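# Fold glasses, place them in case, close lid

## Task

Fold the pair of glasses closed, set them down on the cloth inside the glasses case, and then close the case's lid.

## Robot and tools

Robot: two 6-joint arms with parallel grippers, left_arm and right_arm. In the scene frame the origin sits at table height, halfway between the nominal arm bases; +x points out over the table, +z is up, and left_arm is on the +y side (these names do not match image left and right). Calibrated bases: left_arm at (0, +0.333, +0.006) m, quat_wxyz (+1.000, 0, 0, -0.024); right_arm at (-0.024, -0.273, +0.005) m, quat_wxyz (+1.000, 0, 0, +0.014). Gripper poses, velocities and wrist camera poses are given in each arm's own base frame. Fixed cameras and the table use the scene frame.

Row layout: every motion row holds 14 numbers, all in [-1, 1], and both arms are always included. The first 7 belong to left_arm and the last 7 to right_arm. Within each group of 7 the order is shoulder (joint2), elbow (joint3), wrist roll (joint6), wrist pitch (joint4), waist (joint1), wrist yaw (joint5), then gripper opening. The six joint numbers are scaled offsets, not poses. 1.0 equals 1.258 rad shoulder, 1.3 elbow, 2.022 wrist roll, 2.073 wrist pitch, 1.202 waist, 2.022 wrist yaw. They are measured from the arm's Joint targets as printed at the start of the action or move, not from the previous row, so sending the same offset twice moves twice. To hold an arm still, send 0 for its six joints. The opening is absolute: +1 fully open, -1 closed. Resend an arm's current opening to keep its grip; a 0 there is a real command to go half open.

Joint ranges in rad: waist -2.618 to 3.054, shoulder 0.000 to 3.142, elbow 0.000 to 3.142, wrist pitch -1.571 to 1.571, wrist yaw -1.571 to 1.571, wrist roll -2.094 to 2.094. The true ends may differ by up to 0.059 rad. An action that asks for more than 0.059 rad beyond a range end is refused for both arms. A joint pushed to its end prints "joint sent to its limit". Joints move at limited speed: each target can lead its measured angle by at most 0.202 (waist), 0.258 (shoulder), 0.3 (elbow), 0.573 (wrist pitch), 0.522 (yaw, roll) rad. If a target would put the gripper more than 200 mm away, it is pulled back. Large changes therefore take several actions.

Tools:
- execute_actions(actions, cameras): actions is a list of up to 15-row tables. Each row runs for one 1/30 s step, and one action is 15 steps, with the last row repeated. An empty list returns the full state. cameras picks which images come back: omitted, null or ["all"] means all of them, and [] means none.
- move(target, speed, blend, opening_speed, blocking, cameras): target is one 14-number row or a list of up to 15 rows. Every row is an offset from the same starting Joint targets, and the joints travel in step toward it. speed is the top joint speed in rad/s, 0.01 to 2, default 0.5. blend, in rad, rounds corners between listed targets. opening_speed is at least 0.2 per second on the -1..+1 scale. blocking=false returns after about 0.5 s while the motion carries on. A path never avoids obstacles or the other arm. The result adds a "move:" line with done, off_target (resting more than 0.035 rad from target), moving, held or fault, plus the worst joint error per arm.
- wait(seconds 0 to 10): lets time run while the commands are held.
- stop: brakes a running move.
- zoom_image(camera, region [x0,y0,x1,y1] in pixels, at most 504x504): gives a closer view of that camera's latest image.
- read_manual: licence texts only.
- finished_scene(scene 1 or 2): ends the scene and cannot be undone.

Results: end_effector_position (m) is the point between the finger pads, about 1 cm short of the tips. The fingers point along the gripper's +z axis and close along its y axis. Joint positions and velocities use the joint order above, and each arm's block ends with the finger gap in m (0.093 fully open). grip_measured uses the opening scale: the pads meet near -0.94, and each mm of object width adds about 0.0208. It may read up to 0.02 high. For a firm grip on a rigid object, command about 0.24 below the reading for its width. To release, command well above that reading. Joint targets are the base for your next offsets. "joint command not followed" means the clearance check altered or blocked targets. Joint torques are in N m and positive means toward a larger angle; torque numbers 1, 2 and 5 wrap around at ±28. Reported poses can be off by a few centimetres.

Cameras: cam_head_left, cam_head_right, cam_high, cam_left_wrist, cam_right_wrist, each 672x504. Wrist images can lag while the arm moves.

Cautions: anything that ends up off the table fails the task. Avoid drops, releasing parts while they move, fast impacts, hard presses and, above all, collisions between the two arms, which can end the scene. After an arm has pushed into something, command its targets back past its measured positions. Motors warm up when holding loads or reaching out: MOTOR HOT appears at 75 °C, at 90 °C that arm folds up and stops working, and at 100 °C it goes limp. Time keeps running while you think, and a finished task must stay finished after the robot lets go.

Each tool is called by a JSON object that holds its "name" and its "arguments".

## Session

{"name": "execute_actions", "arguments": {"actions": []}}

{"name": "zoom_image", "arguments": {"camera": "cam_head_left", "region": [150, 110, 450, 290]}}

{"name": "zoom_image", "arguments": {"camera": "cam_high", "region": [130, 180, 430, 360]}}

Scene clock: 0.00 s.
left_arm: end_effector_position=(+0.3735, +0.0360, +0.1194) grip_measured=+1.000 end_effector_quat_wxyz=(+0.651, -0.066, +0.754, +0.052) | right_arm: end_effector_position=(+0.3717, +0.0031, +0.1601) grip_measured=+1.000 end_effector_quat_wxyz=(+0.706, -0.008, +0.708, +0.012)
Joint names: [shoulder, elbow, wrist roll, wrist pitch, waist, wrist yaw]
Joint positions: left_arm=[1.561 0.24 -0.026 1.172 0.039 -0.127 0.093] | right_arm=[1.49 0.224 0.006 1.263 -0.009 -0.038 0.093]
Joint velocities: within noise
Joint torques (N m): no reading
Heat: left arm: 25 °C; right arm: 31 °C.
Joint targets: left_arm=[1.553 0.248 -0.026 1.182 0.039 -0.127] | right_arm=[1.485 0.230 0.006 1.266 -0.009 -0.038]
Tool commands: left_gripper/opening=+1.0 right_gripper/opening=+1.0
camera_calibration:
cam_left_wrist: T_world_to_cam=[[0.187782, -0.982133, -0.0123581, -0.0327], [-0.543305, -0.0933806, -0.834326, 0.347323], [0.818265, 0.163386, -0.551133, -0.16229], [0, 0, 0, 1]] pos_world=[0.327639, 0.0268333, 0.199934]
cam_right_wrist: T_world_to_cam=[[0.0159708, -0.999826, 0.00961502, -0.00508576], [-0.43518, -0.0156084, -0.900208, 0.345843], [0.900202, 0.0101928, -0.435354, -0.18621], [0, 0, 0, 1]] pos_world=[0.318212, 0.00221117, 0.230312]

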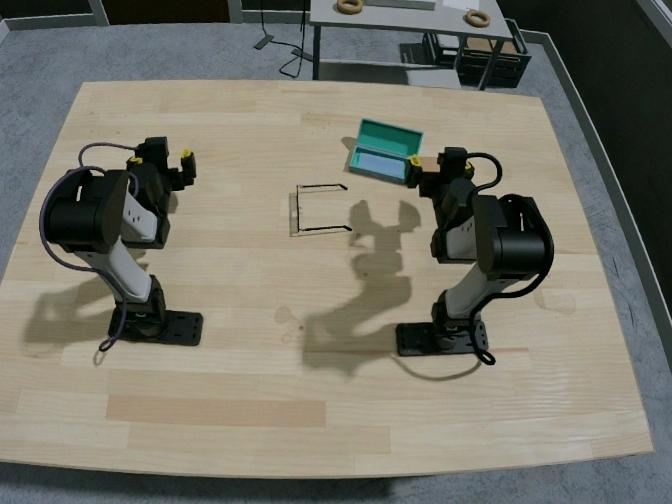

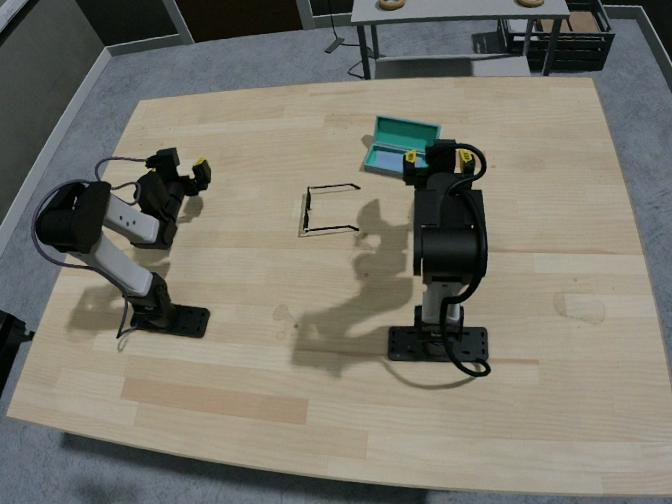

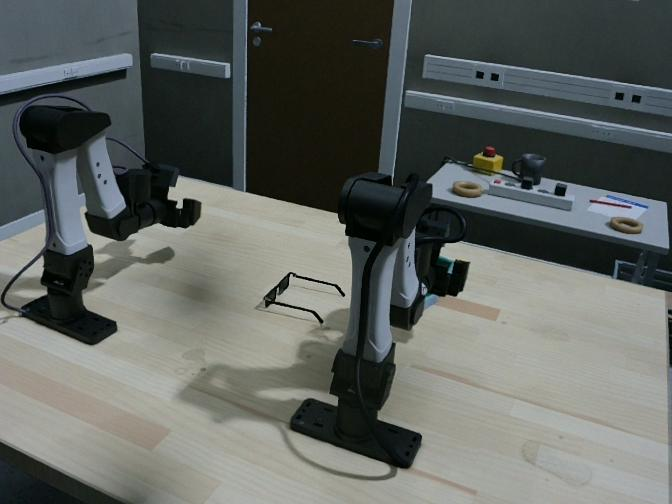

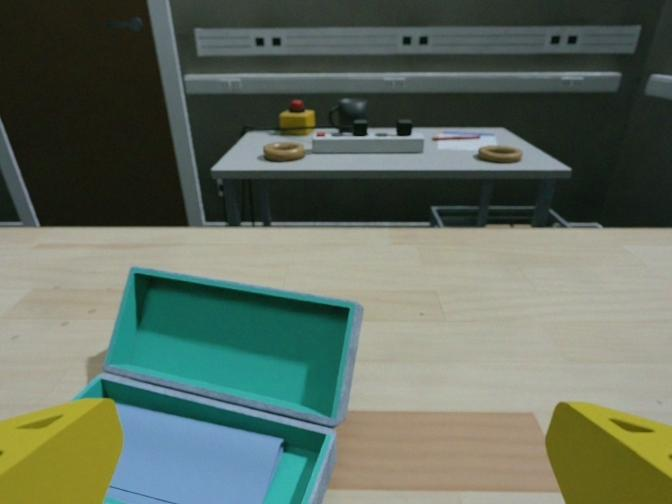

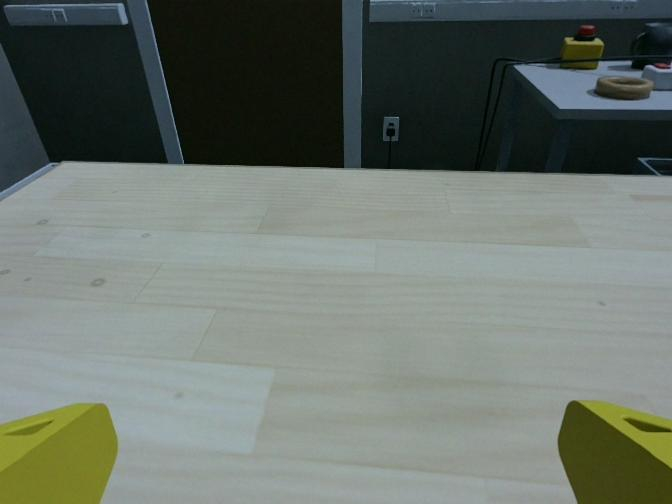

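Scaled by 1.680 from the camera's 672x504 image, which has a finer 960x720 frame.

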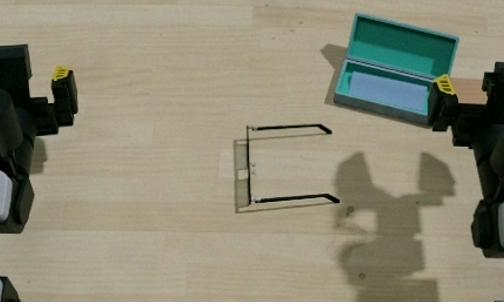

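Scaled by 1.680 from the camera's 672x504 image, which has a finer 960x720 frame.

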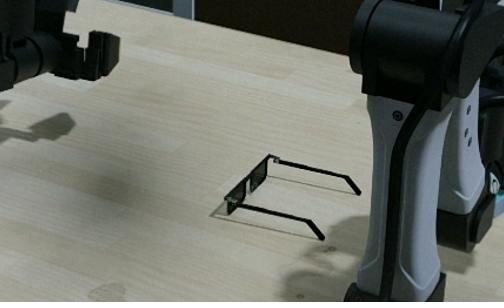

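{"name": "move", "arguments": {"target": [0.117,0.809,-0.361,-0.715,-0.591,0.063,1,-0.624,0.208,0,-0.997,0,0.019,1], "speed": 1.2, "cameras": ["cam_left_wrist"]}}

Scene clock: 80.53 s.
left_arm: end_effector_position=(+0.3780, -0.2972, +0.1720) grip_measured=+1.000 end_effector_quat_wxyz=(+0.319, -0.037, +0.909, -0.265) | right_arm: end_effector_position=(+0.1968, +0.0007, +0.0792) grip_measured=+1.000 end_effector_quat_wxyz=(+0.269, +0.005, +0.963, +0.007)
Joint positions: left_arm=[1.683 1.264 -0.746 -0.296 -0.671 -0.013 0.093] | right_arm=[0.705 0.472 0.006 -0.794 -0.009 -0.015 0.093]
Joint torques (N m): left_arm=[-7.43 9.2 -0.16 2.06 -0.27 -0.03] | right_arm=[-0.61 8.46 0.13 1.27 0.17 0.1]
Heat: left arm: 36 °C; right arm: 34 °C.
Joint targets: left_arm=[1.701 1.300 -0.756 -0.300 -0.671 0.000] | right_arm=[0.700 0.501 0.006 -0.800 -0.009 0.001]
move: done
camera_calibration:
cam_left_wrist: T_world_to_cam=[[-0.101673, -0.870481, 0.481586, -0.302482], [-0.972362, -0.0153188, -0.232976, 0.444542], [0.210178, -0.491964, -0.844865, 0.00310068], [0, 0, 0, 1]]
Images, in order: cam_left_wrist.

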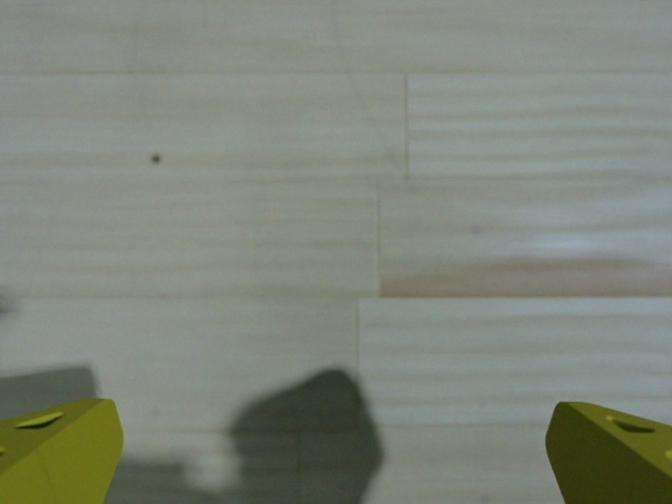

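{"name": "move", "arguments": {"target": [0.486,0.7605,0,-0.6015,0,0,1,0,0,0,0,0,0,-1], "speed": 1.0, "cameras": ["cam_left_wrist","cam_right_wrist","cam_high"]}}

Scene clock: 86.57 s.
left_arm: end_effector_position=(+0.3467, -0.2723, +0.1211) grip_measured=+1.000 end_effector_quat_wxyz=(+0.004, -0.038, +0.999, +0.005) | right_arm: end_effector_position=(+0.1965, +0.0007, +0.0790) grip_measured=-0.974 end_effector_quat_wxyz=(+0.269, +0.005, +0.963, +0.007)
Joint positions: left_arm=[2.29 2.256 -0.747 -1.536 -0.671 -0.013 0.093] | right_arm=[0.705 0.472 0.006 -0.795 -0.009 -0.015 0]
Joint torques (N m): left_arm=[-11.25 7.72 -0.17 0.38 -0.23 -0.04] | right_arm=[-0.59 8.47 0.13 1.26 0.18 0.09]
Joint targets: left_arm=[2.312 2.288 -0.756 -1.547 -0.671 0.000] | right_arm=[0.700 0.501 0.006 -0.800 -0.009 0.000]
move: done
camera_calibration:
cam_left_wrist: T_world_to_cam=[[0.0598489, -0.997668, -0.0328199, -0.287846], [-0.907097, -0.0680802, 0.415378, 0.2871], [-0.416644, 0.00491094, -0.909056, 0.339255], [0, 0, 0, 1]]
cam_right_wrist: T_world_to_cam=[[0.000248135, -0.999993, 0.00373806, -0.000326158], [-0.995352, -0.000606967, -0.0963018, 0.24316], [0.0963034, -0.00369679, -0.995345, 0.138489], [0, 0, 0, 1]]
Images, in order: cam_high, cam_left_wrist, cam_right_wrist.

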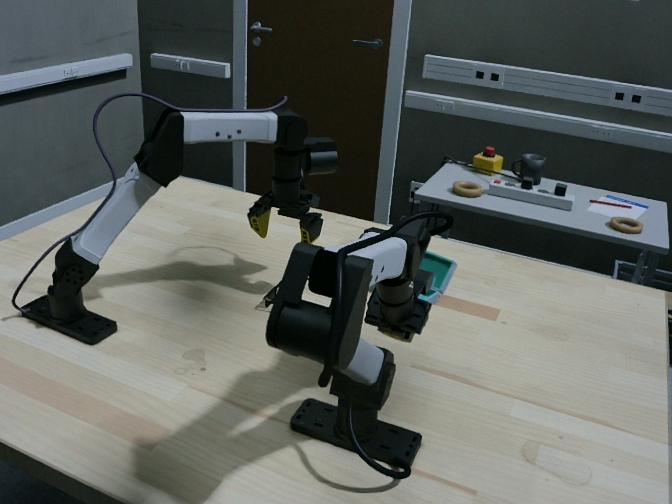

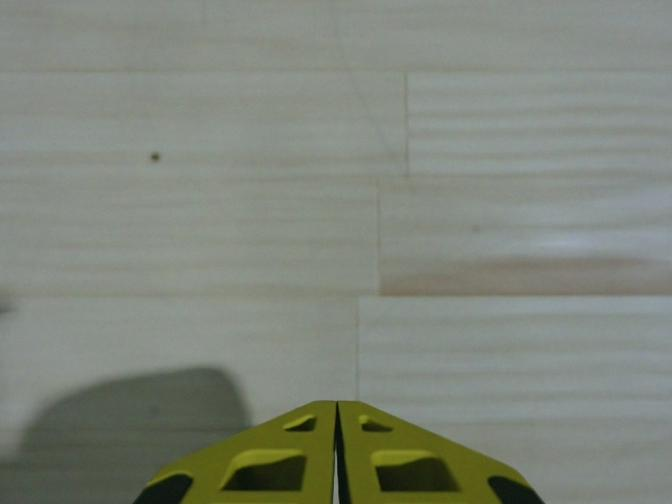

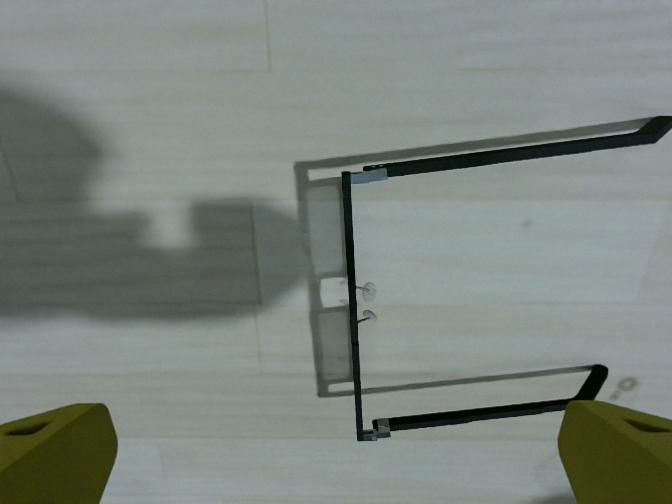

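{"name": "move", "arguments": {"target": [0.0105,-0.2893,-0.0267,0.1879,-0.0065,0,1,0,0,0,0,0,0,-1], "speed": 0.35, "cameras": ["cam_right_wrist","cam_high"]}}

Scene clock: 115.43 s.
left_arm: end_effector_position=(+0.3539, -0.2789, +0.0314) grip_measured=+1.000 end_effector_quat_wxyz=(+0.010, -0.063, +0.998, -0.001) | right_arm: end_effector_position=(+0.1964, +0.0007, +0.0790) grip_measured=-0.974 end_effector_quat_wxyz=(+0.268, +0.005, +0.963, +0.006)
Joint positions: left_arm=[2.306 1.924 -0.799 -1.173 -0.672 -0.013 0.093] | right_arm=[0.705 0.472 0.006 -0.795 -0.009 -0.014 0]
Joint torques (N m): left_arm=[-11.73 4.22 -0.18 0.68 -0.69 -0.04] | right_arm=[-0.61 8.47 0.13 1.26 0.17 0.1]
Joint targets: left_arm=[2.325 1.912 -0.810 -1.157 -0.679 0.000] | right_arm=[0.700 0.501 0.006 -0.800 -0.009 0.001]
move: done
camera_calibration:
cam_right_wrist: T_world_to_cam=[[0.0000523689, -0.999992, 0.00406113, -0.000376561], [-0.995389, -0.000441671, -0.095919, 0.243053], [0.0959201, -0.00403738, -0.995381, 0.138526], [0, 0, 0, 1]]
Images, in order: cam_high, cam_right_wrist.

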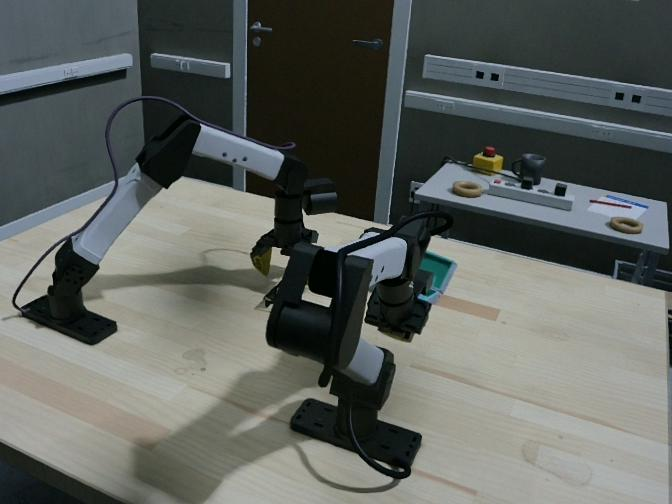

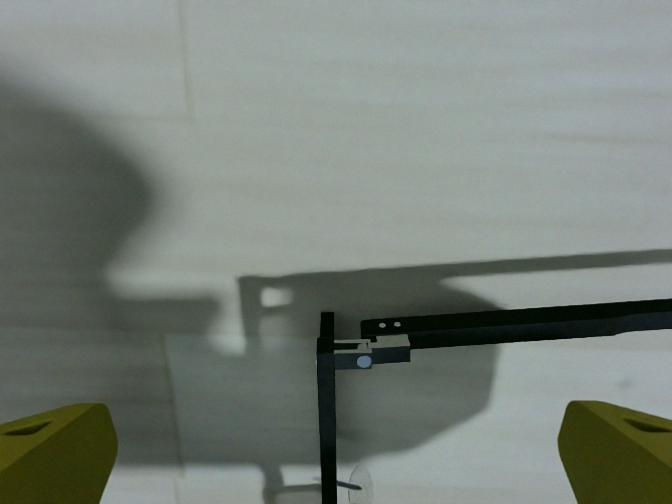

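{"name": "move", "arguments": {"target": [[0,-0.042,0,0.0222,0,0,1,0,0,0,0,0,0,-1],[0,-0.042,0,0.0222,0,0,-0.5,0,0,0,0,0,0,-1]], "speed": 0.2, "opening_speed": 1, "cameras": ["cam_right_wrist"]}}

Scene clock: 126.67 s.
left_arm: end_effector_position=(+0.3509, -0.2765, +0.0181) grip_measured=-0.498 end_effector_quat_wxyz=(+0.008, -0.064, +0.998, +0.002) | right_arm: end_effector_position=(+0.1964, +0.0007, +0.0790) grip_measured=-0.974 end_effector_quat_wxyz=(+0.268, +0.005, +0.963, +0.006)
Joint positions: left_arm=[2.306 1.87 -0.8 -1.126 -0.672 -0.013 0.021] | right_arm=[0.705 0.472 0.006 -0.795 -0.009 -0.014 0]
Joint torques (N m): left_arm=[-11.66 4.07 -0.17 0.67 -0.73 -0.05] | right_arm=[-0.61 8.49 0.13 1.26 0.18 0.09]
Joint targets: left_arm=[2.325 1.858 -0.810 -1.111 -0.679 0.000] | right_arm=[0.700 0.501 0.006 -0.800 -0.009 0.001]
move: done
camera_calibration:
cam_right_wrist: T_world_to_cam=[[0.0000523689, -0.999992, 0.00406113, -0.000376561], [-0.995389, -0.000441671, -0.095919, 0.243053], [0.0959201, -0.00403738, -0.995381, 0.138526], [0, 0, 0, 1]]
Images, in order: cam_right_wrist.

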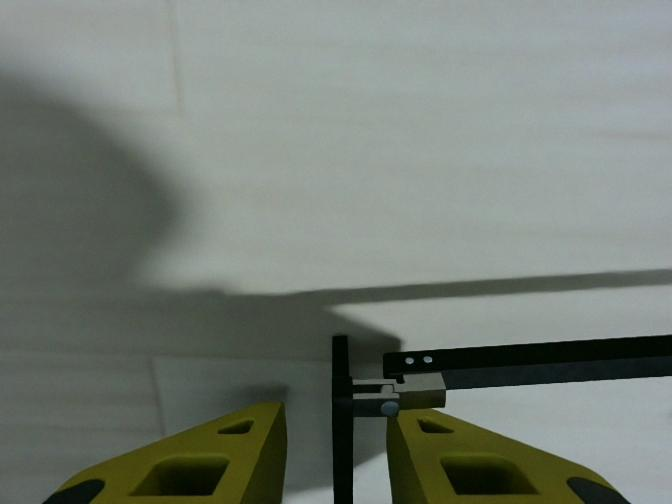

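{"name": "move", "arguments": {"target": [[0,0,0,0,0,0,0.3,0,0,0,0,0,0,-1],[-0.1,0.12,0,-0.05,0.03,0,0.3,0,0,0,0,0,0,-1],[-0.0159,-0.0177,0,0.001,-0.0085,0,0.3,0,0,0,0,0,0,-1],[-0.0159,-0.0177,0,0.001,-0.0085,0,-0.5,0,0,0,0,0,0,-1]], "speed": 0.3, "opening_speed": 1.2, "cameras": ["cam_right_wrist"]}}

Scene clock: 145.83 s.
left_arm: end_effector_position=(+0.3421, -0.2777, +0.0173) grip_measured=-0.498 end_effector_quat_wxyz=(+0.003, -0.057, +0.998, +0.005) | right_arm: end_effector_position=(+0.1964, +0.0007, +0.0790) grip_measured=-0.974 end_effector_quat_wxyz=(+0.268, +0.005, +0.963, +0.006)
Joint positions: left_arm=[2.292 1.843 -0.8 -1.124 -0.686 -0.012 0.021] | right_arm=[0.705 0.472 0.006 -0.795 -0.009 -0.014 0]
Joint torques (N m): left_arm=[-12.03 4.38 -0.17 0.64 -0.4 -0.04] | right_arm=[-0.59 8.46 0.13 1.26 0.17 0.09]
Heat: left arm: 39 °C; right arm: 40 °C.
Joint targets: left_arm=[2.305 1.835 -0.810 -1.109 -0.689 0.000] | right_arm=[0.700 0.501 0.006 -0.800 -0.009 0.001]
move: done
camera_calibration:
cam_right_wrist: T_world_to_cam=[[0.0000523689, -0.999992, 0.00406113, -0.000376561], [-0.995389, -0.000441671, -0.095919, 0.243053], [0.0959201, -0.00403738, -0.995381, 0.138526], [0, 0, 0, 1]]
Images, in order: cam_right_wrist.

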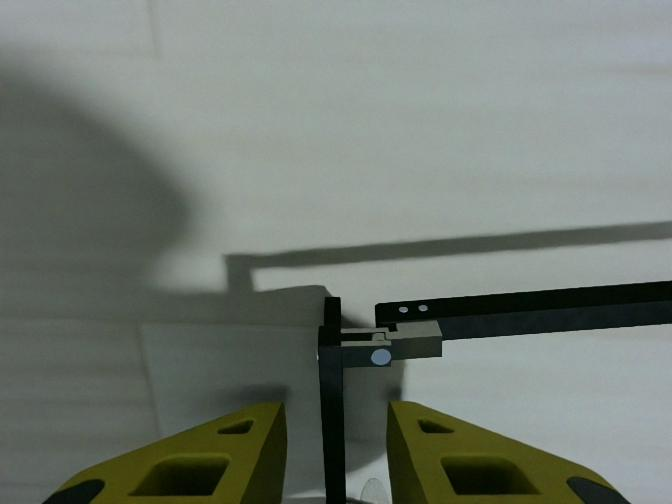

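{"name": "move", "arguments": {"target": [0,0,0,0,0,0,-0.85,0,0,0,0,0,0,-1], "opening_speed": 0.5, "cameras": ["cam_right_wrist","cam_head_left"]}}

{"name": "zoom_image", "arguments": {"camera": "cam_right_wrist", "region": [200, 250, 504, 504]}}

Scene clock: 154.40 s.
left_arm: end_effector_position=(+0.3421, -0.2777, +0.0173) grip_measured=-0.848 end_effector_quat_wxyz=(+0.003, -0.057, +0.998, +0.005) | right_arm: end_effector_position=(+0.1964, +0.0007, +0.0790) grip_measured=-0.974 end_effector_quat_wxyz=(+0.268, +0.005, +0.963, +0.006)
Joint positions: left_arm=[2.292 1.843 -0.8 -1.124 -0.686 -0.012 0.004] | right_arm=[0.705 0.472 0.006 -0.795 -0.009 -0.014 0]
Joint torques (N m): left_arm=[-12.07 4.38 -0.17 0.63 -0.44 -0.05] | right_arm=[-0.59 8.47 0.13 1.26 0.18 0.09]
Joint targets: left_arm=[2.305 1.835 -0.810 -1.110 -0.689 0.000] | right_arm=[0.700 0.501 0.006 -0.800 -0.009 0.001]
move: done
camera_calibration:
cam_right_wrist: T_world_to_cam=[[0.0000523689, -0.999992, 0.00406113, -0.000376561], [-0.995389, -0.000441671, -0.095919, 0.243053], [0.0959201, -0.00403738, -0.995381, 0.138526], [0, 0, 0, 1]]
Images, in order: cam_head_left, cam_right_wrist.

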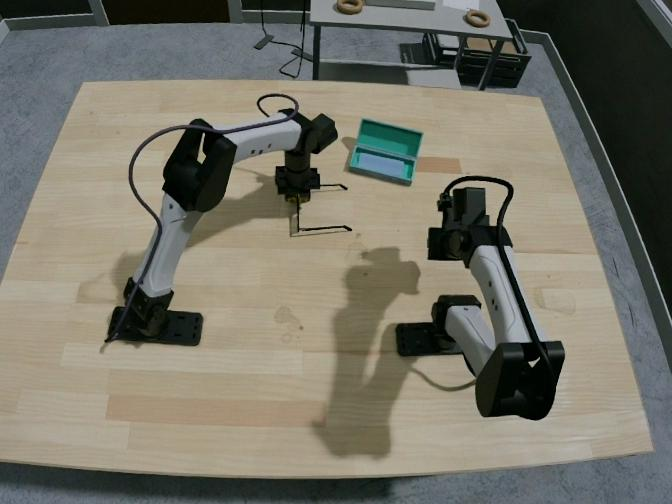

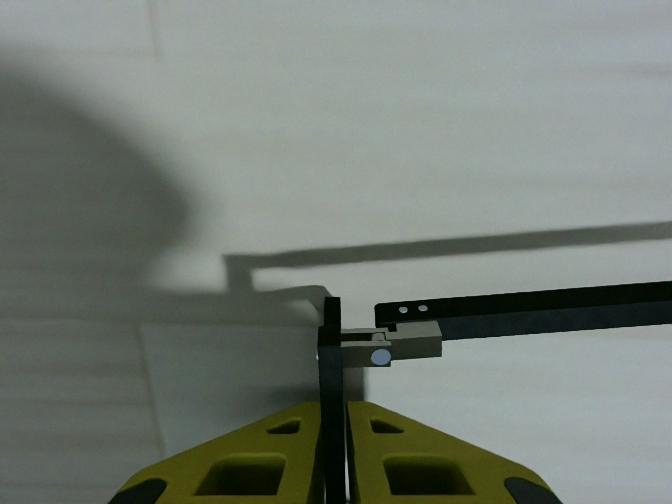

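Scaled by 1.658 from the camera's 672x504 image, which has a finer 960x720 frame.

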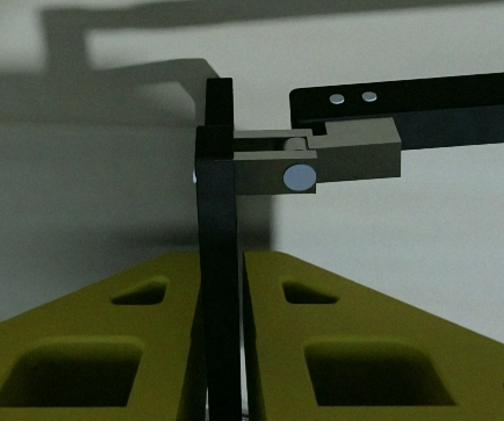

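{"name": "move", "arguments": {"target": [[0,0,0,0,0,0,-1,0,0,0,0,0,0,-1],[-0.052,0.096,0,-0.082,0,0,-1,0.99,0.62,0.216,0.193,0,-0.593,-1]], "speed": 0.6, "opening_speed": 1}}

Scene clock: 188.63 s.
left_arm: end_effector_position=(+0.3333, -0.2705, +0.0384) grip_measured=-0.979 end_effector_quat_wxyz=(-0.019, -0.057, +0.998, +0.026) | right_arm: end_effector_position=(+0.4132, +0.1522, +0.1366) grip_measured=-0.974 end_effector_quat_wxyz=(+0.087, +0.043, +0.815, +0.571)
Joint positions: left_arm=[2.292 1.926 -0.801 -1.268 -0.686 -0.012 0] | right_arm=[1.939 1.281 0.437 -0.412 -0.009 -1.182 0]
Joint torques (N m): left_arm=[-18.54 7.75 -0.18 0.21 -0.49 -0.05] | right_arm=[-8.61 7.54 0.11 1.16 0.17 -0.69]
Joint targets: left_arm=[2.240 1.959 -0.810 -1.280 -0.689 0.000] | right_arm=[1.946 1.307 0.443 -0.400 -0.009 -1.199]
move: off_target (left_arm); left_arm: the shoulder is farthest, 0.052 rad from its target
camera_calibration:
cam_left_wrist: T_world_to_cam=[[0.0956307, -0.992538, -0.0756457, -0.296842], [-0.882674, -0.119684, 0.454492, 0.28582], [-0.460154, 0.0233071, -0.887533, 0.277136], [0, 0, 0, 1]]
cam_right_wrist: T_world_to_cam=[[0.0416372, -0.358149, -0.932735, 0.164055], [-0.966766, -0.250132, 0.0528886, 0.470272], [-0.252249, 0.899535, -0.356661, 0.0947811], [0, 0, 0, 1]]

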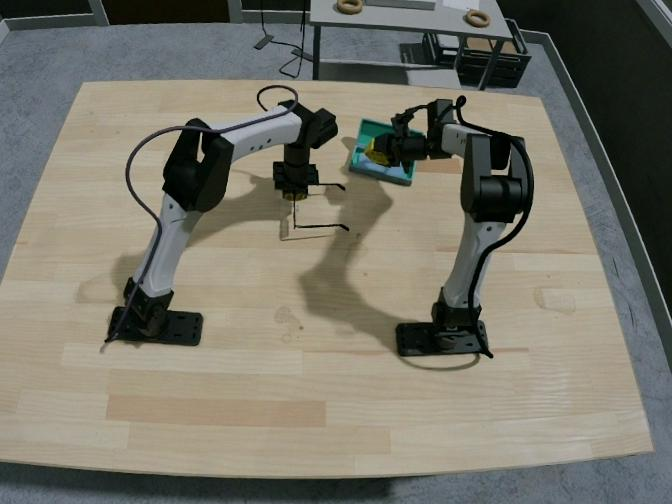

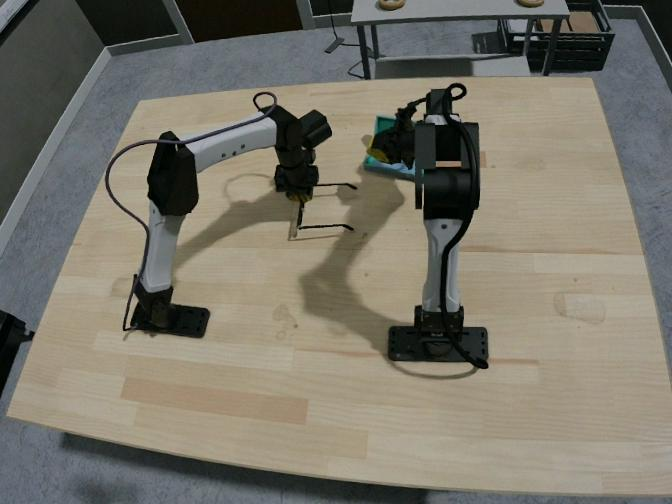

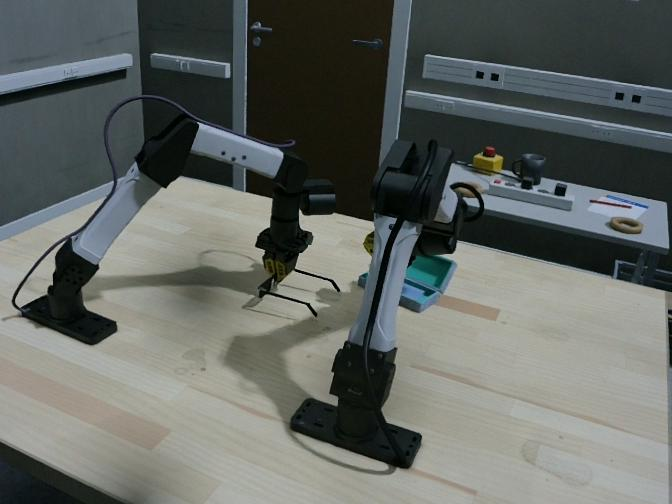

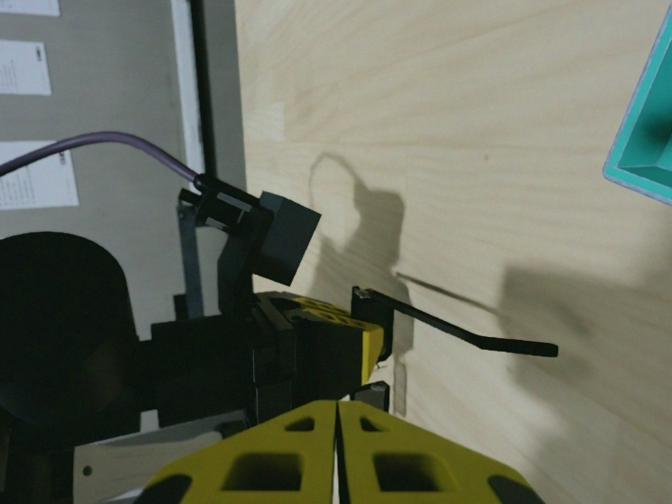

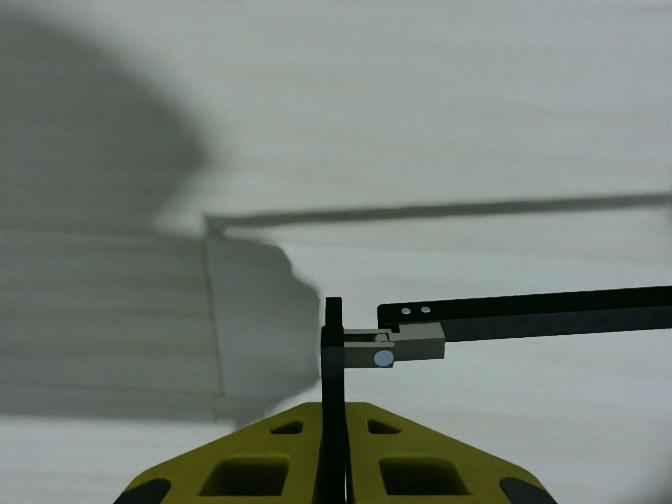

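{"name": "move", "arguments": {"target": [[-0.0397,0.018,0,-0.0386,0,0,-1,0.1974,0.0828,0,0.0384,0,0,-1],[-0.0397,0.018,0,-0.0386,0,0,-1,0.1974,0.0828,0,0.0384,0.1585,0,-1]], "speed": 0.3}}

{"name": "zoom_image", "arguments": {"camera": "cam_head_right", "region": [260, 110, 440, 250]}}

{"name": "zoom_image", "arguments": {"camera": "cam_high", "region": [220, 200, 400, 340]}}

Scene clock: 241.07 s.
left_arm: end_effector_position=(+0.3254, -0.2641, +0.0629) grip_measured=-0.979 end_effector_quat_wxyz=(-0.024, -0.057, +0.998, +0.030) | right_arm: end_effector_position=(+0.4101, +0.2343, +0.0724) grip_measured=-0.974 end_effector_quat_wxyz=(+0.008, -0.019, +0.818, +0.575)
Joint positions: left_arm=[2.248 1.95 -0.801 -1.348 -0.686 -0.012 0] | right_arm=[2.185 1.391 0.438 -0.331 0.182 -1.185 0]
Joint torques (N m): left_arm=[-18.82 7.72 -0.17 0.19 -0.49 -0.04] | right_arm=[-9.84 7.01 0.12 1.08 0.14 -0.67]
Heat: left arm: 61 °C; right arm: 40 °C.
Joint targets: left_arm=[2.190 1.983 -0.810 -1.359 -0.689 0.000] | right_arm=[2.194 1.414 0.443 -0.321 0.182 -1.198]
move: off_target (left_arm); left_arm: the shoulder is farthest, 0.058 rad from its target
camera_calibration:
cam_left_wrist: T_world_to_cam=[[0.0948759, -0.99192, -0.0842213, -0.286878], [-0.878347, -0.123229, 0.461867, 0.265675], [-0.468513, 0.0301555, -0.882942, 0.299389], [0, 0, 0, 1]]
cam_right_wrist: T_world_to_cam=[[0.0563156, -0.350689, -0.934797, 0.126066], [-0.89662, -0.429637, 0.107162, 0.500491], [-0.439204, 0.832123, -0.33863, 0.0884198], [0, 0, 0, 1]]

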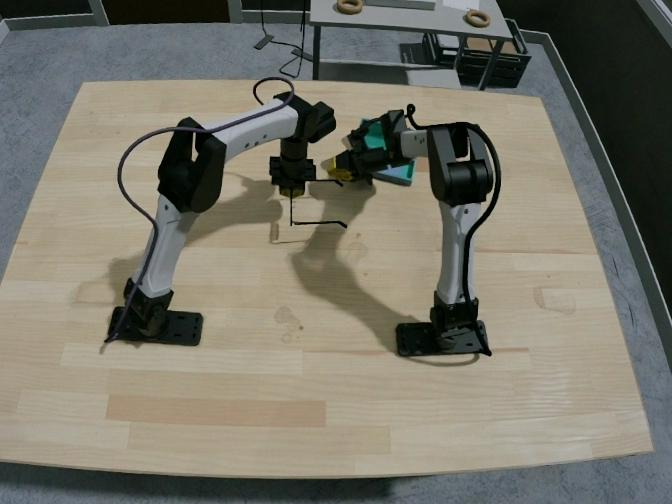

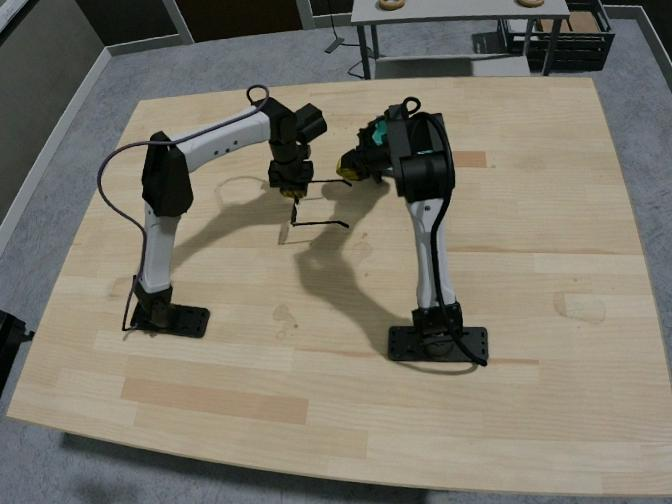

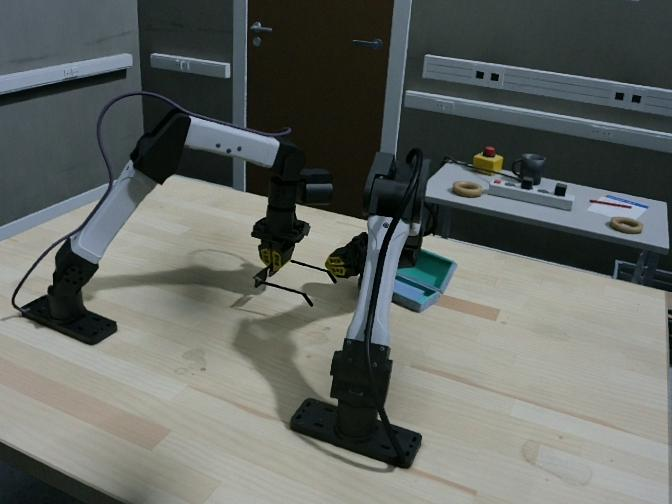

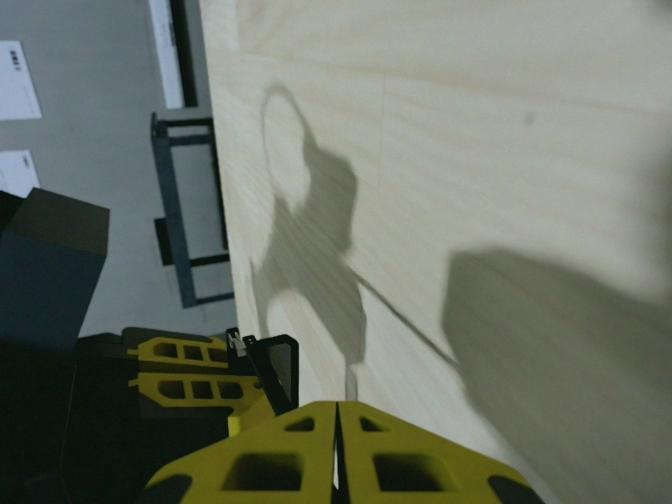

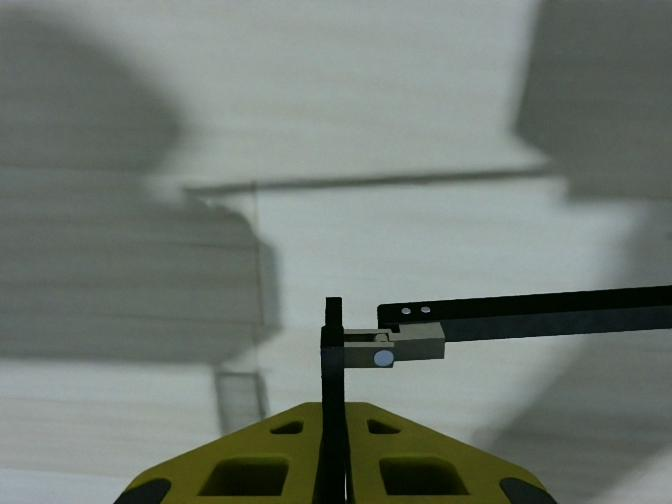

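Scaled by 2.800 from the camera's 672x504 image, which has a finer 960x720 frame.

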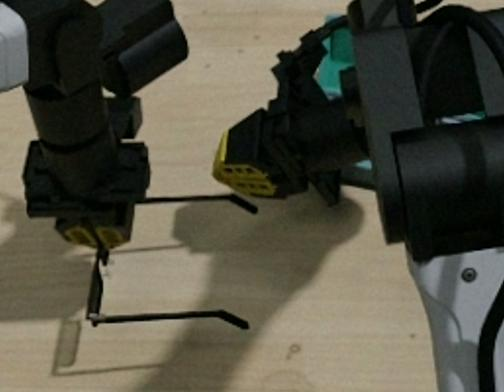

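Scaled by 2.800 from the camera's 672x504 image, which has a finer 960x720 frame.

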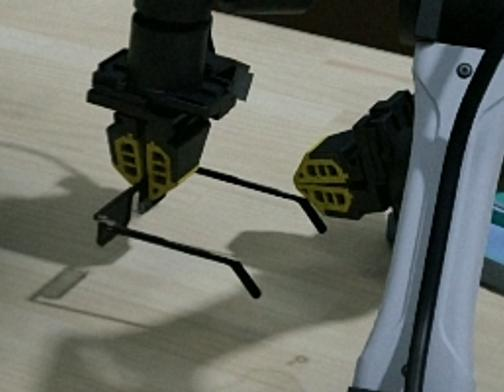

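{"name": "move", "arguments": {"target": [[0.035,0,0,0,0,0,-1,-0.1432,-0.2278,0,0.0564,0.0537,0,-1],[0.035,0,0,0,0,0,-1,-0.1587,-0.2509,0,0.0615,0.1237,0,-1]], "speed": 0.15, "blend": 0.02}}

{"name": "zoom_image", "arguments": {"camera": "cam_head_right", "region": [260, 110, 440, 250]}}

{"name": "zoom_image", "arguments": {"camera": "cam_high", "region": [220, 200, 400, 340]}}

Scene clock: 255.13 s.
left_arm: end_effector_position=(+0.3214, -0.2615, +0.0633) grip_measured=-0.979 end_effector_quat_wxyz=(-0.032, -0.057, +0.997, +0.035) | right_arm: end_effector_position=(+0.3193, +0.2713, +0.0660) grip_measured=-0.974 end_effector_quat_wxyz=(-0.036, -0.074, +0.815, +0.573)
Joint positions: left_arm=[2.248 1.95 -0.801 -1.367 -0.687 -0.009 0] | right_arm=[2.026 1.097 0.438 -0.206 0.323 -1.186 0]
Joint torques (N m): left_arm=[-14.38 7.65 -0.17 0.34 -0.42 -0.08] | right_arm=[-11.52 3.89 0.12 1.1 0.83 -0.67]
Heat: left arm: 69 °C; right arm: 44 °C.
Joint targets: left_arm=[2.234 1.983 -0.810 -1.359 -0.689 0.001] | right_arm=[1.994 1.088 0.442 -0.193 0.331 -1.199]
move: done
camera_calibration:
cam_left_wrist: T_world_to_cam=[[0.0932144, -0.991009, -0.0959823, -0.282459], [-0.870526, -0.127907, 0.47521, 0.257688], [-0.483214, 0.0392587, -0.874622, 0.304358], [0, 0, 0, 1]]
cam_right_wrist: T_world_to_cam=[[0.0973434, -0.341524, -0.934818, 0.122564], [-0.826698, -0.550743, 0.115123, 0.44571], [-0.554162, 0.761606, -0.335949, 0.0711924], [0, 0, 0, 1]]

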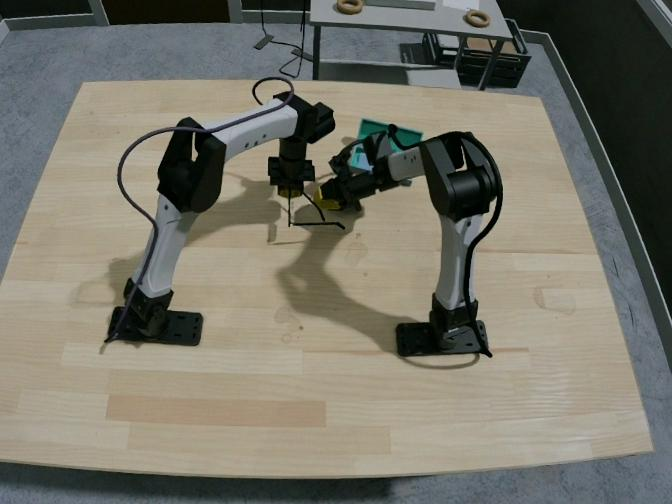

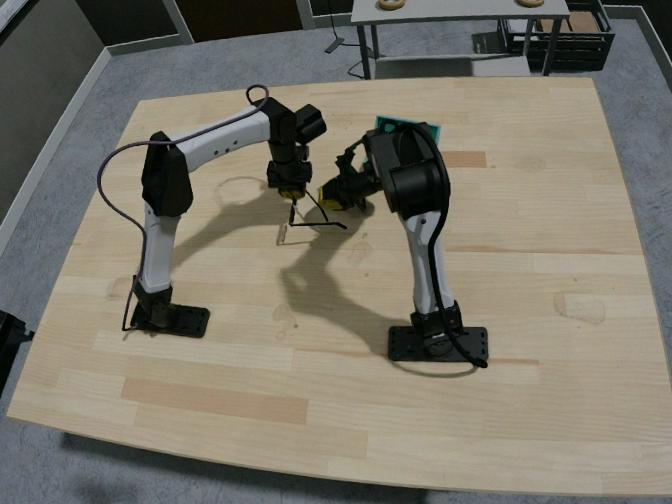

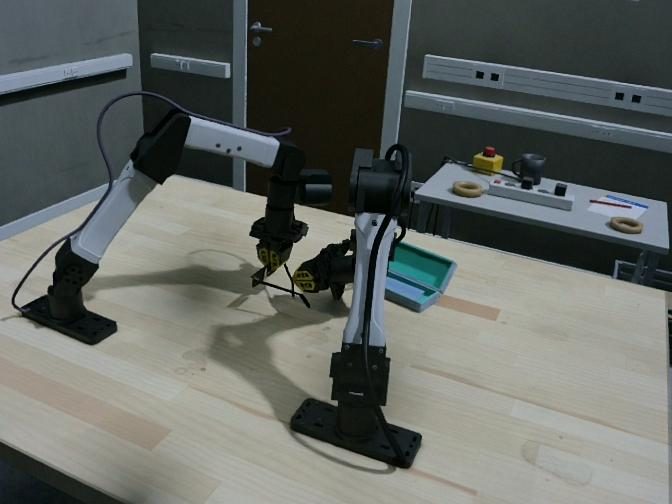

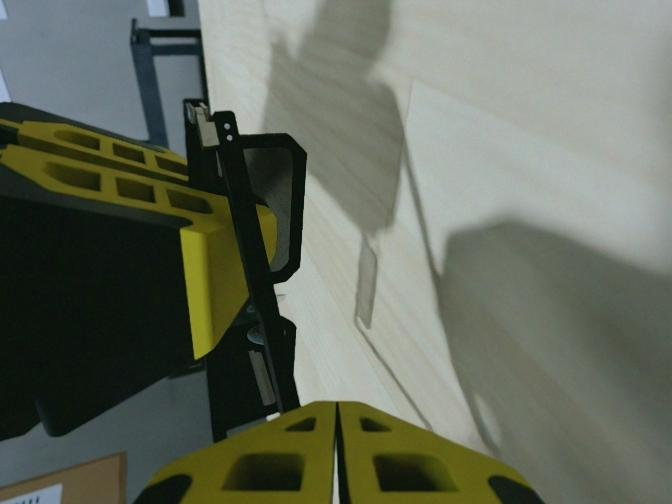

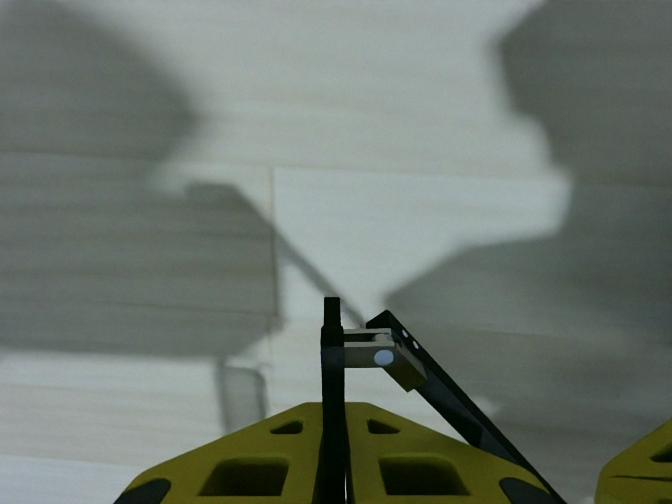

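Scaled by 2.800 from the camera's 672x504 image, which has a finer 960x720 frame.

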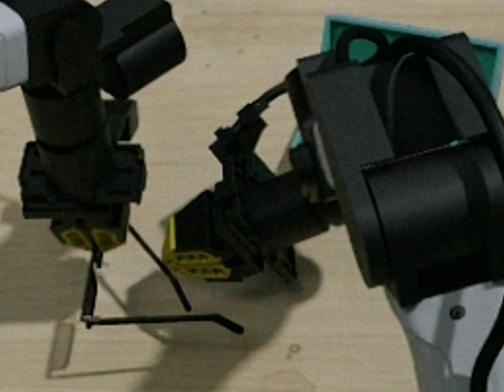

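Scaled by 2.800 from the camera's 672x504 image, which has a finer 960x720 frame.

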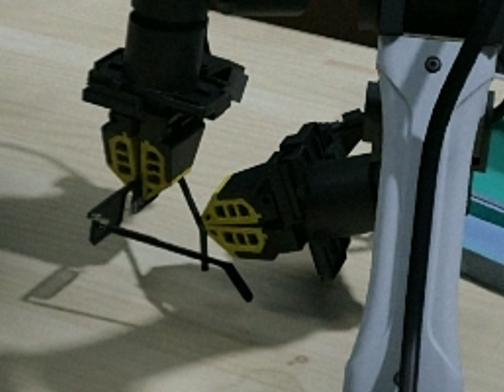

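{"name": "move", "arguments": {"target": [0,0,0,0,0,0,-1,-0.0247,-0.0142,0,-0.006,0.0508,0,-1], "speed": 0.15, "cameras": ["cam_right_wrist","cam_head_right"]}}

Scene clock: 273.53 s.
left_arm: end_effector_position=(+0.3102, -0.2524, +0.0651) grip_measured=-0.979 end_effector_quat_wxyz=(-0.054, -0.056, +0.995, +0.056) | right_arm: end_effector_position=(+0.3050, +0.2830, +0.0688) grip_measured=-0.974 end_effector_quat_wxyz=(-0.041, -0.093, +0.817, +0.568)
Joint positions: left_arm=[2.248 1.95 -0.801 -1.428 -0.687 -0.009 0] | right_arm=[2.001 1.079 0.438 -0.204 0.366 -1.172 0]
Joint torques (N m): left_arm=[-14.24 7.6 -0.17 0.86 -0.43 -0.09] | right_arm=[-11.82 3.92 0.12 0.96 2.3 -0.79]
Heat: left arm: 67 °C; right arm: 50 °C.
Joint targets: left_arm=[2.234 1.983 -0.810 -1.360 -0.689 0.001] | right_arm=[1.963 1.070 0.442 -0.206 0.392 -1.199]
move: off_target (left_arm, right_arm); left_arm: the wrist pitch is farthest, 0.069 rad from its target; right_arm: the shoulder is farthest, 0.038 rad from its target
camera_calibration:
cam_right_wrist: T_world_to_cam=[[0.122144, -0.34578, -0.930332, 0.123899], [-0.807183, -0.580036, 0.109608, 0.44275], [-0.577527, 0.73756, -0.349956, 0.0702515], [0, 0, 0, 1]]
Images, in order: cam_head_right, cam_right_wrist.

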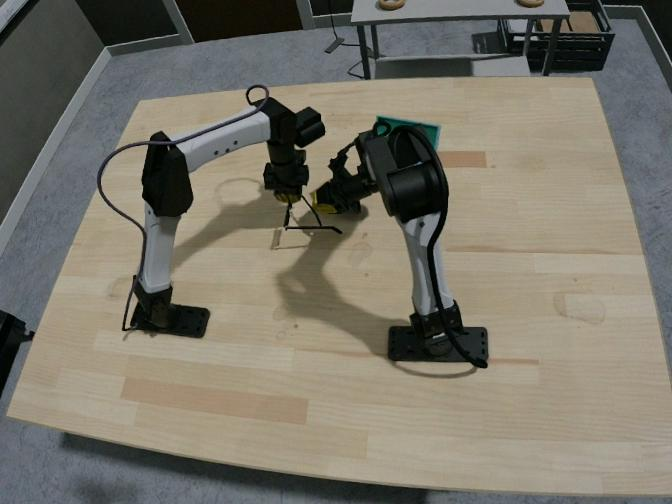

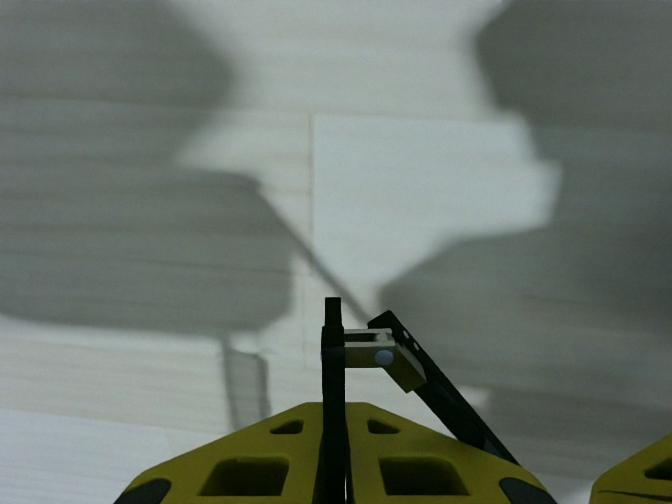

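{"name": "move", "arguments": {"target": [[0,0,0,0,0,0,-1,0.1836,0.2646,0,-0.0555,-0.16,0,-1],[0,0,0,0,0,0,-1,0.1836,0.2646,0,-0.0555,-0.326,0,-1],[0.0564,-0.1138,0,0.1211,0,0,-1,0.1836,0.2646,0,-0.0555,-0.326,0,-1],[0.0564,-0.1138,0,0.1211,0,0,0.9,0.1836,0.2646,0,-0.0555,-0.326,0,-1],[0.0286,0.09,0,0,0,0,0.9,0.1836,0.2646,0,-0.0555,-0.326,0,-1],[-0.1218,-0.1153,-0.0658,0.0178,-0.0945,0,0.9,0.1836,0.2646,0,-0.0555,-0.326,0,-1]], "speed": 0.4, "opening_speed": 1.2, "cameras": ["cam_right_wrist","cam_head_right"]}}

Scene clock: 312.30 s.
left_arm: end_effector_position=(+0.2798, -0.2867, +0.0837) grip_measured=+0.898 end_effector_quat_wxyz=(-0.013, -0.065, +0.998, +0.021) | right_arm: end_effector_position=(+0.4487, +0.1533, +0.0752) grip_measured=-0.974 end_effector_quat_wxyz=(+0.070, +0.052, +0.816, +0.572)
Joint positions: left_arm=[2.131 1.846 -0.931 -1.334 -0.801 -0.008 0.088] | right_arm=[2.18 1.389 0.438 -0.314 -0.006 -1.185 0]
Joint torques (N m): left_arm=[-17.16 4 -0.2 0.49 -0.38 -0.1] | right_arm=[-9.4 7.08 0.11 0.94 0.66 -0.67]
Joint targets: left_arm=[2.081 1.833 -0.943 -1.322 -0.803 0.000] | right_arm=[2.194 1.414 0.443 -0.321 0.000 -1.199]
move: off_target (left_arm); left_arm: the shoulder is farthest, 0.051 rad from its target
camera_calibration:
cam_right_wrist: T_world_to_cam=[[0.0084403, -0.355407, -0.934673, 0.120261], [-0.963282, -0.253737, 0.0877843, 0.504435], [-0.268361, 0.899613, -0.344499, 0.0871669], [0, 0, 0, 1]]
Images, in order: cam_head_right, cam_right_wrist.

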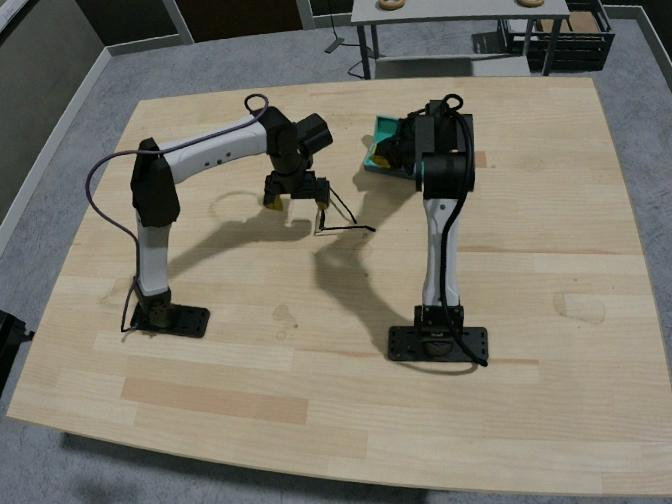

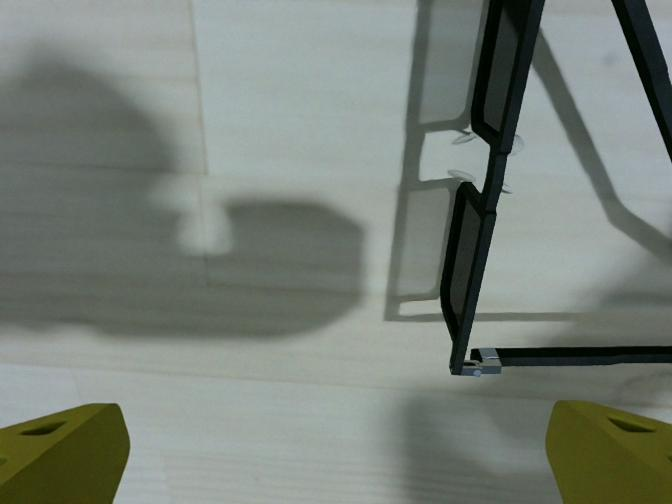

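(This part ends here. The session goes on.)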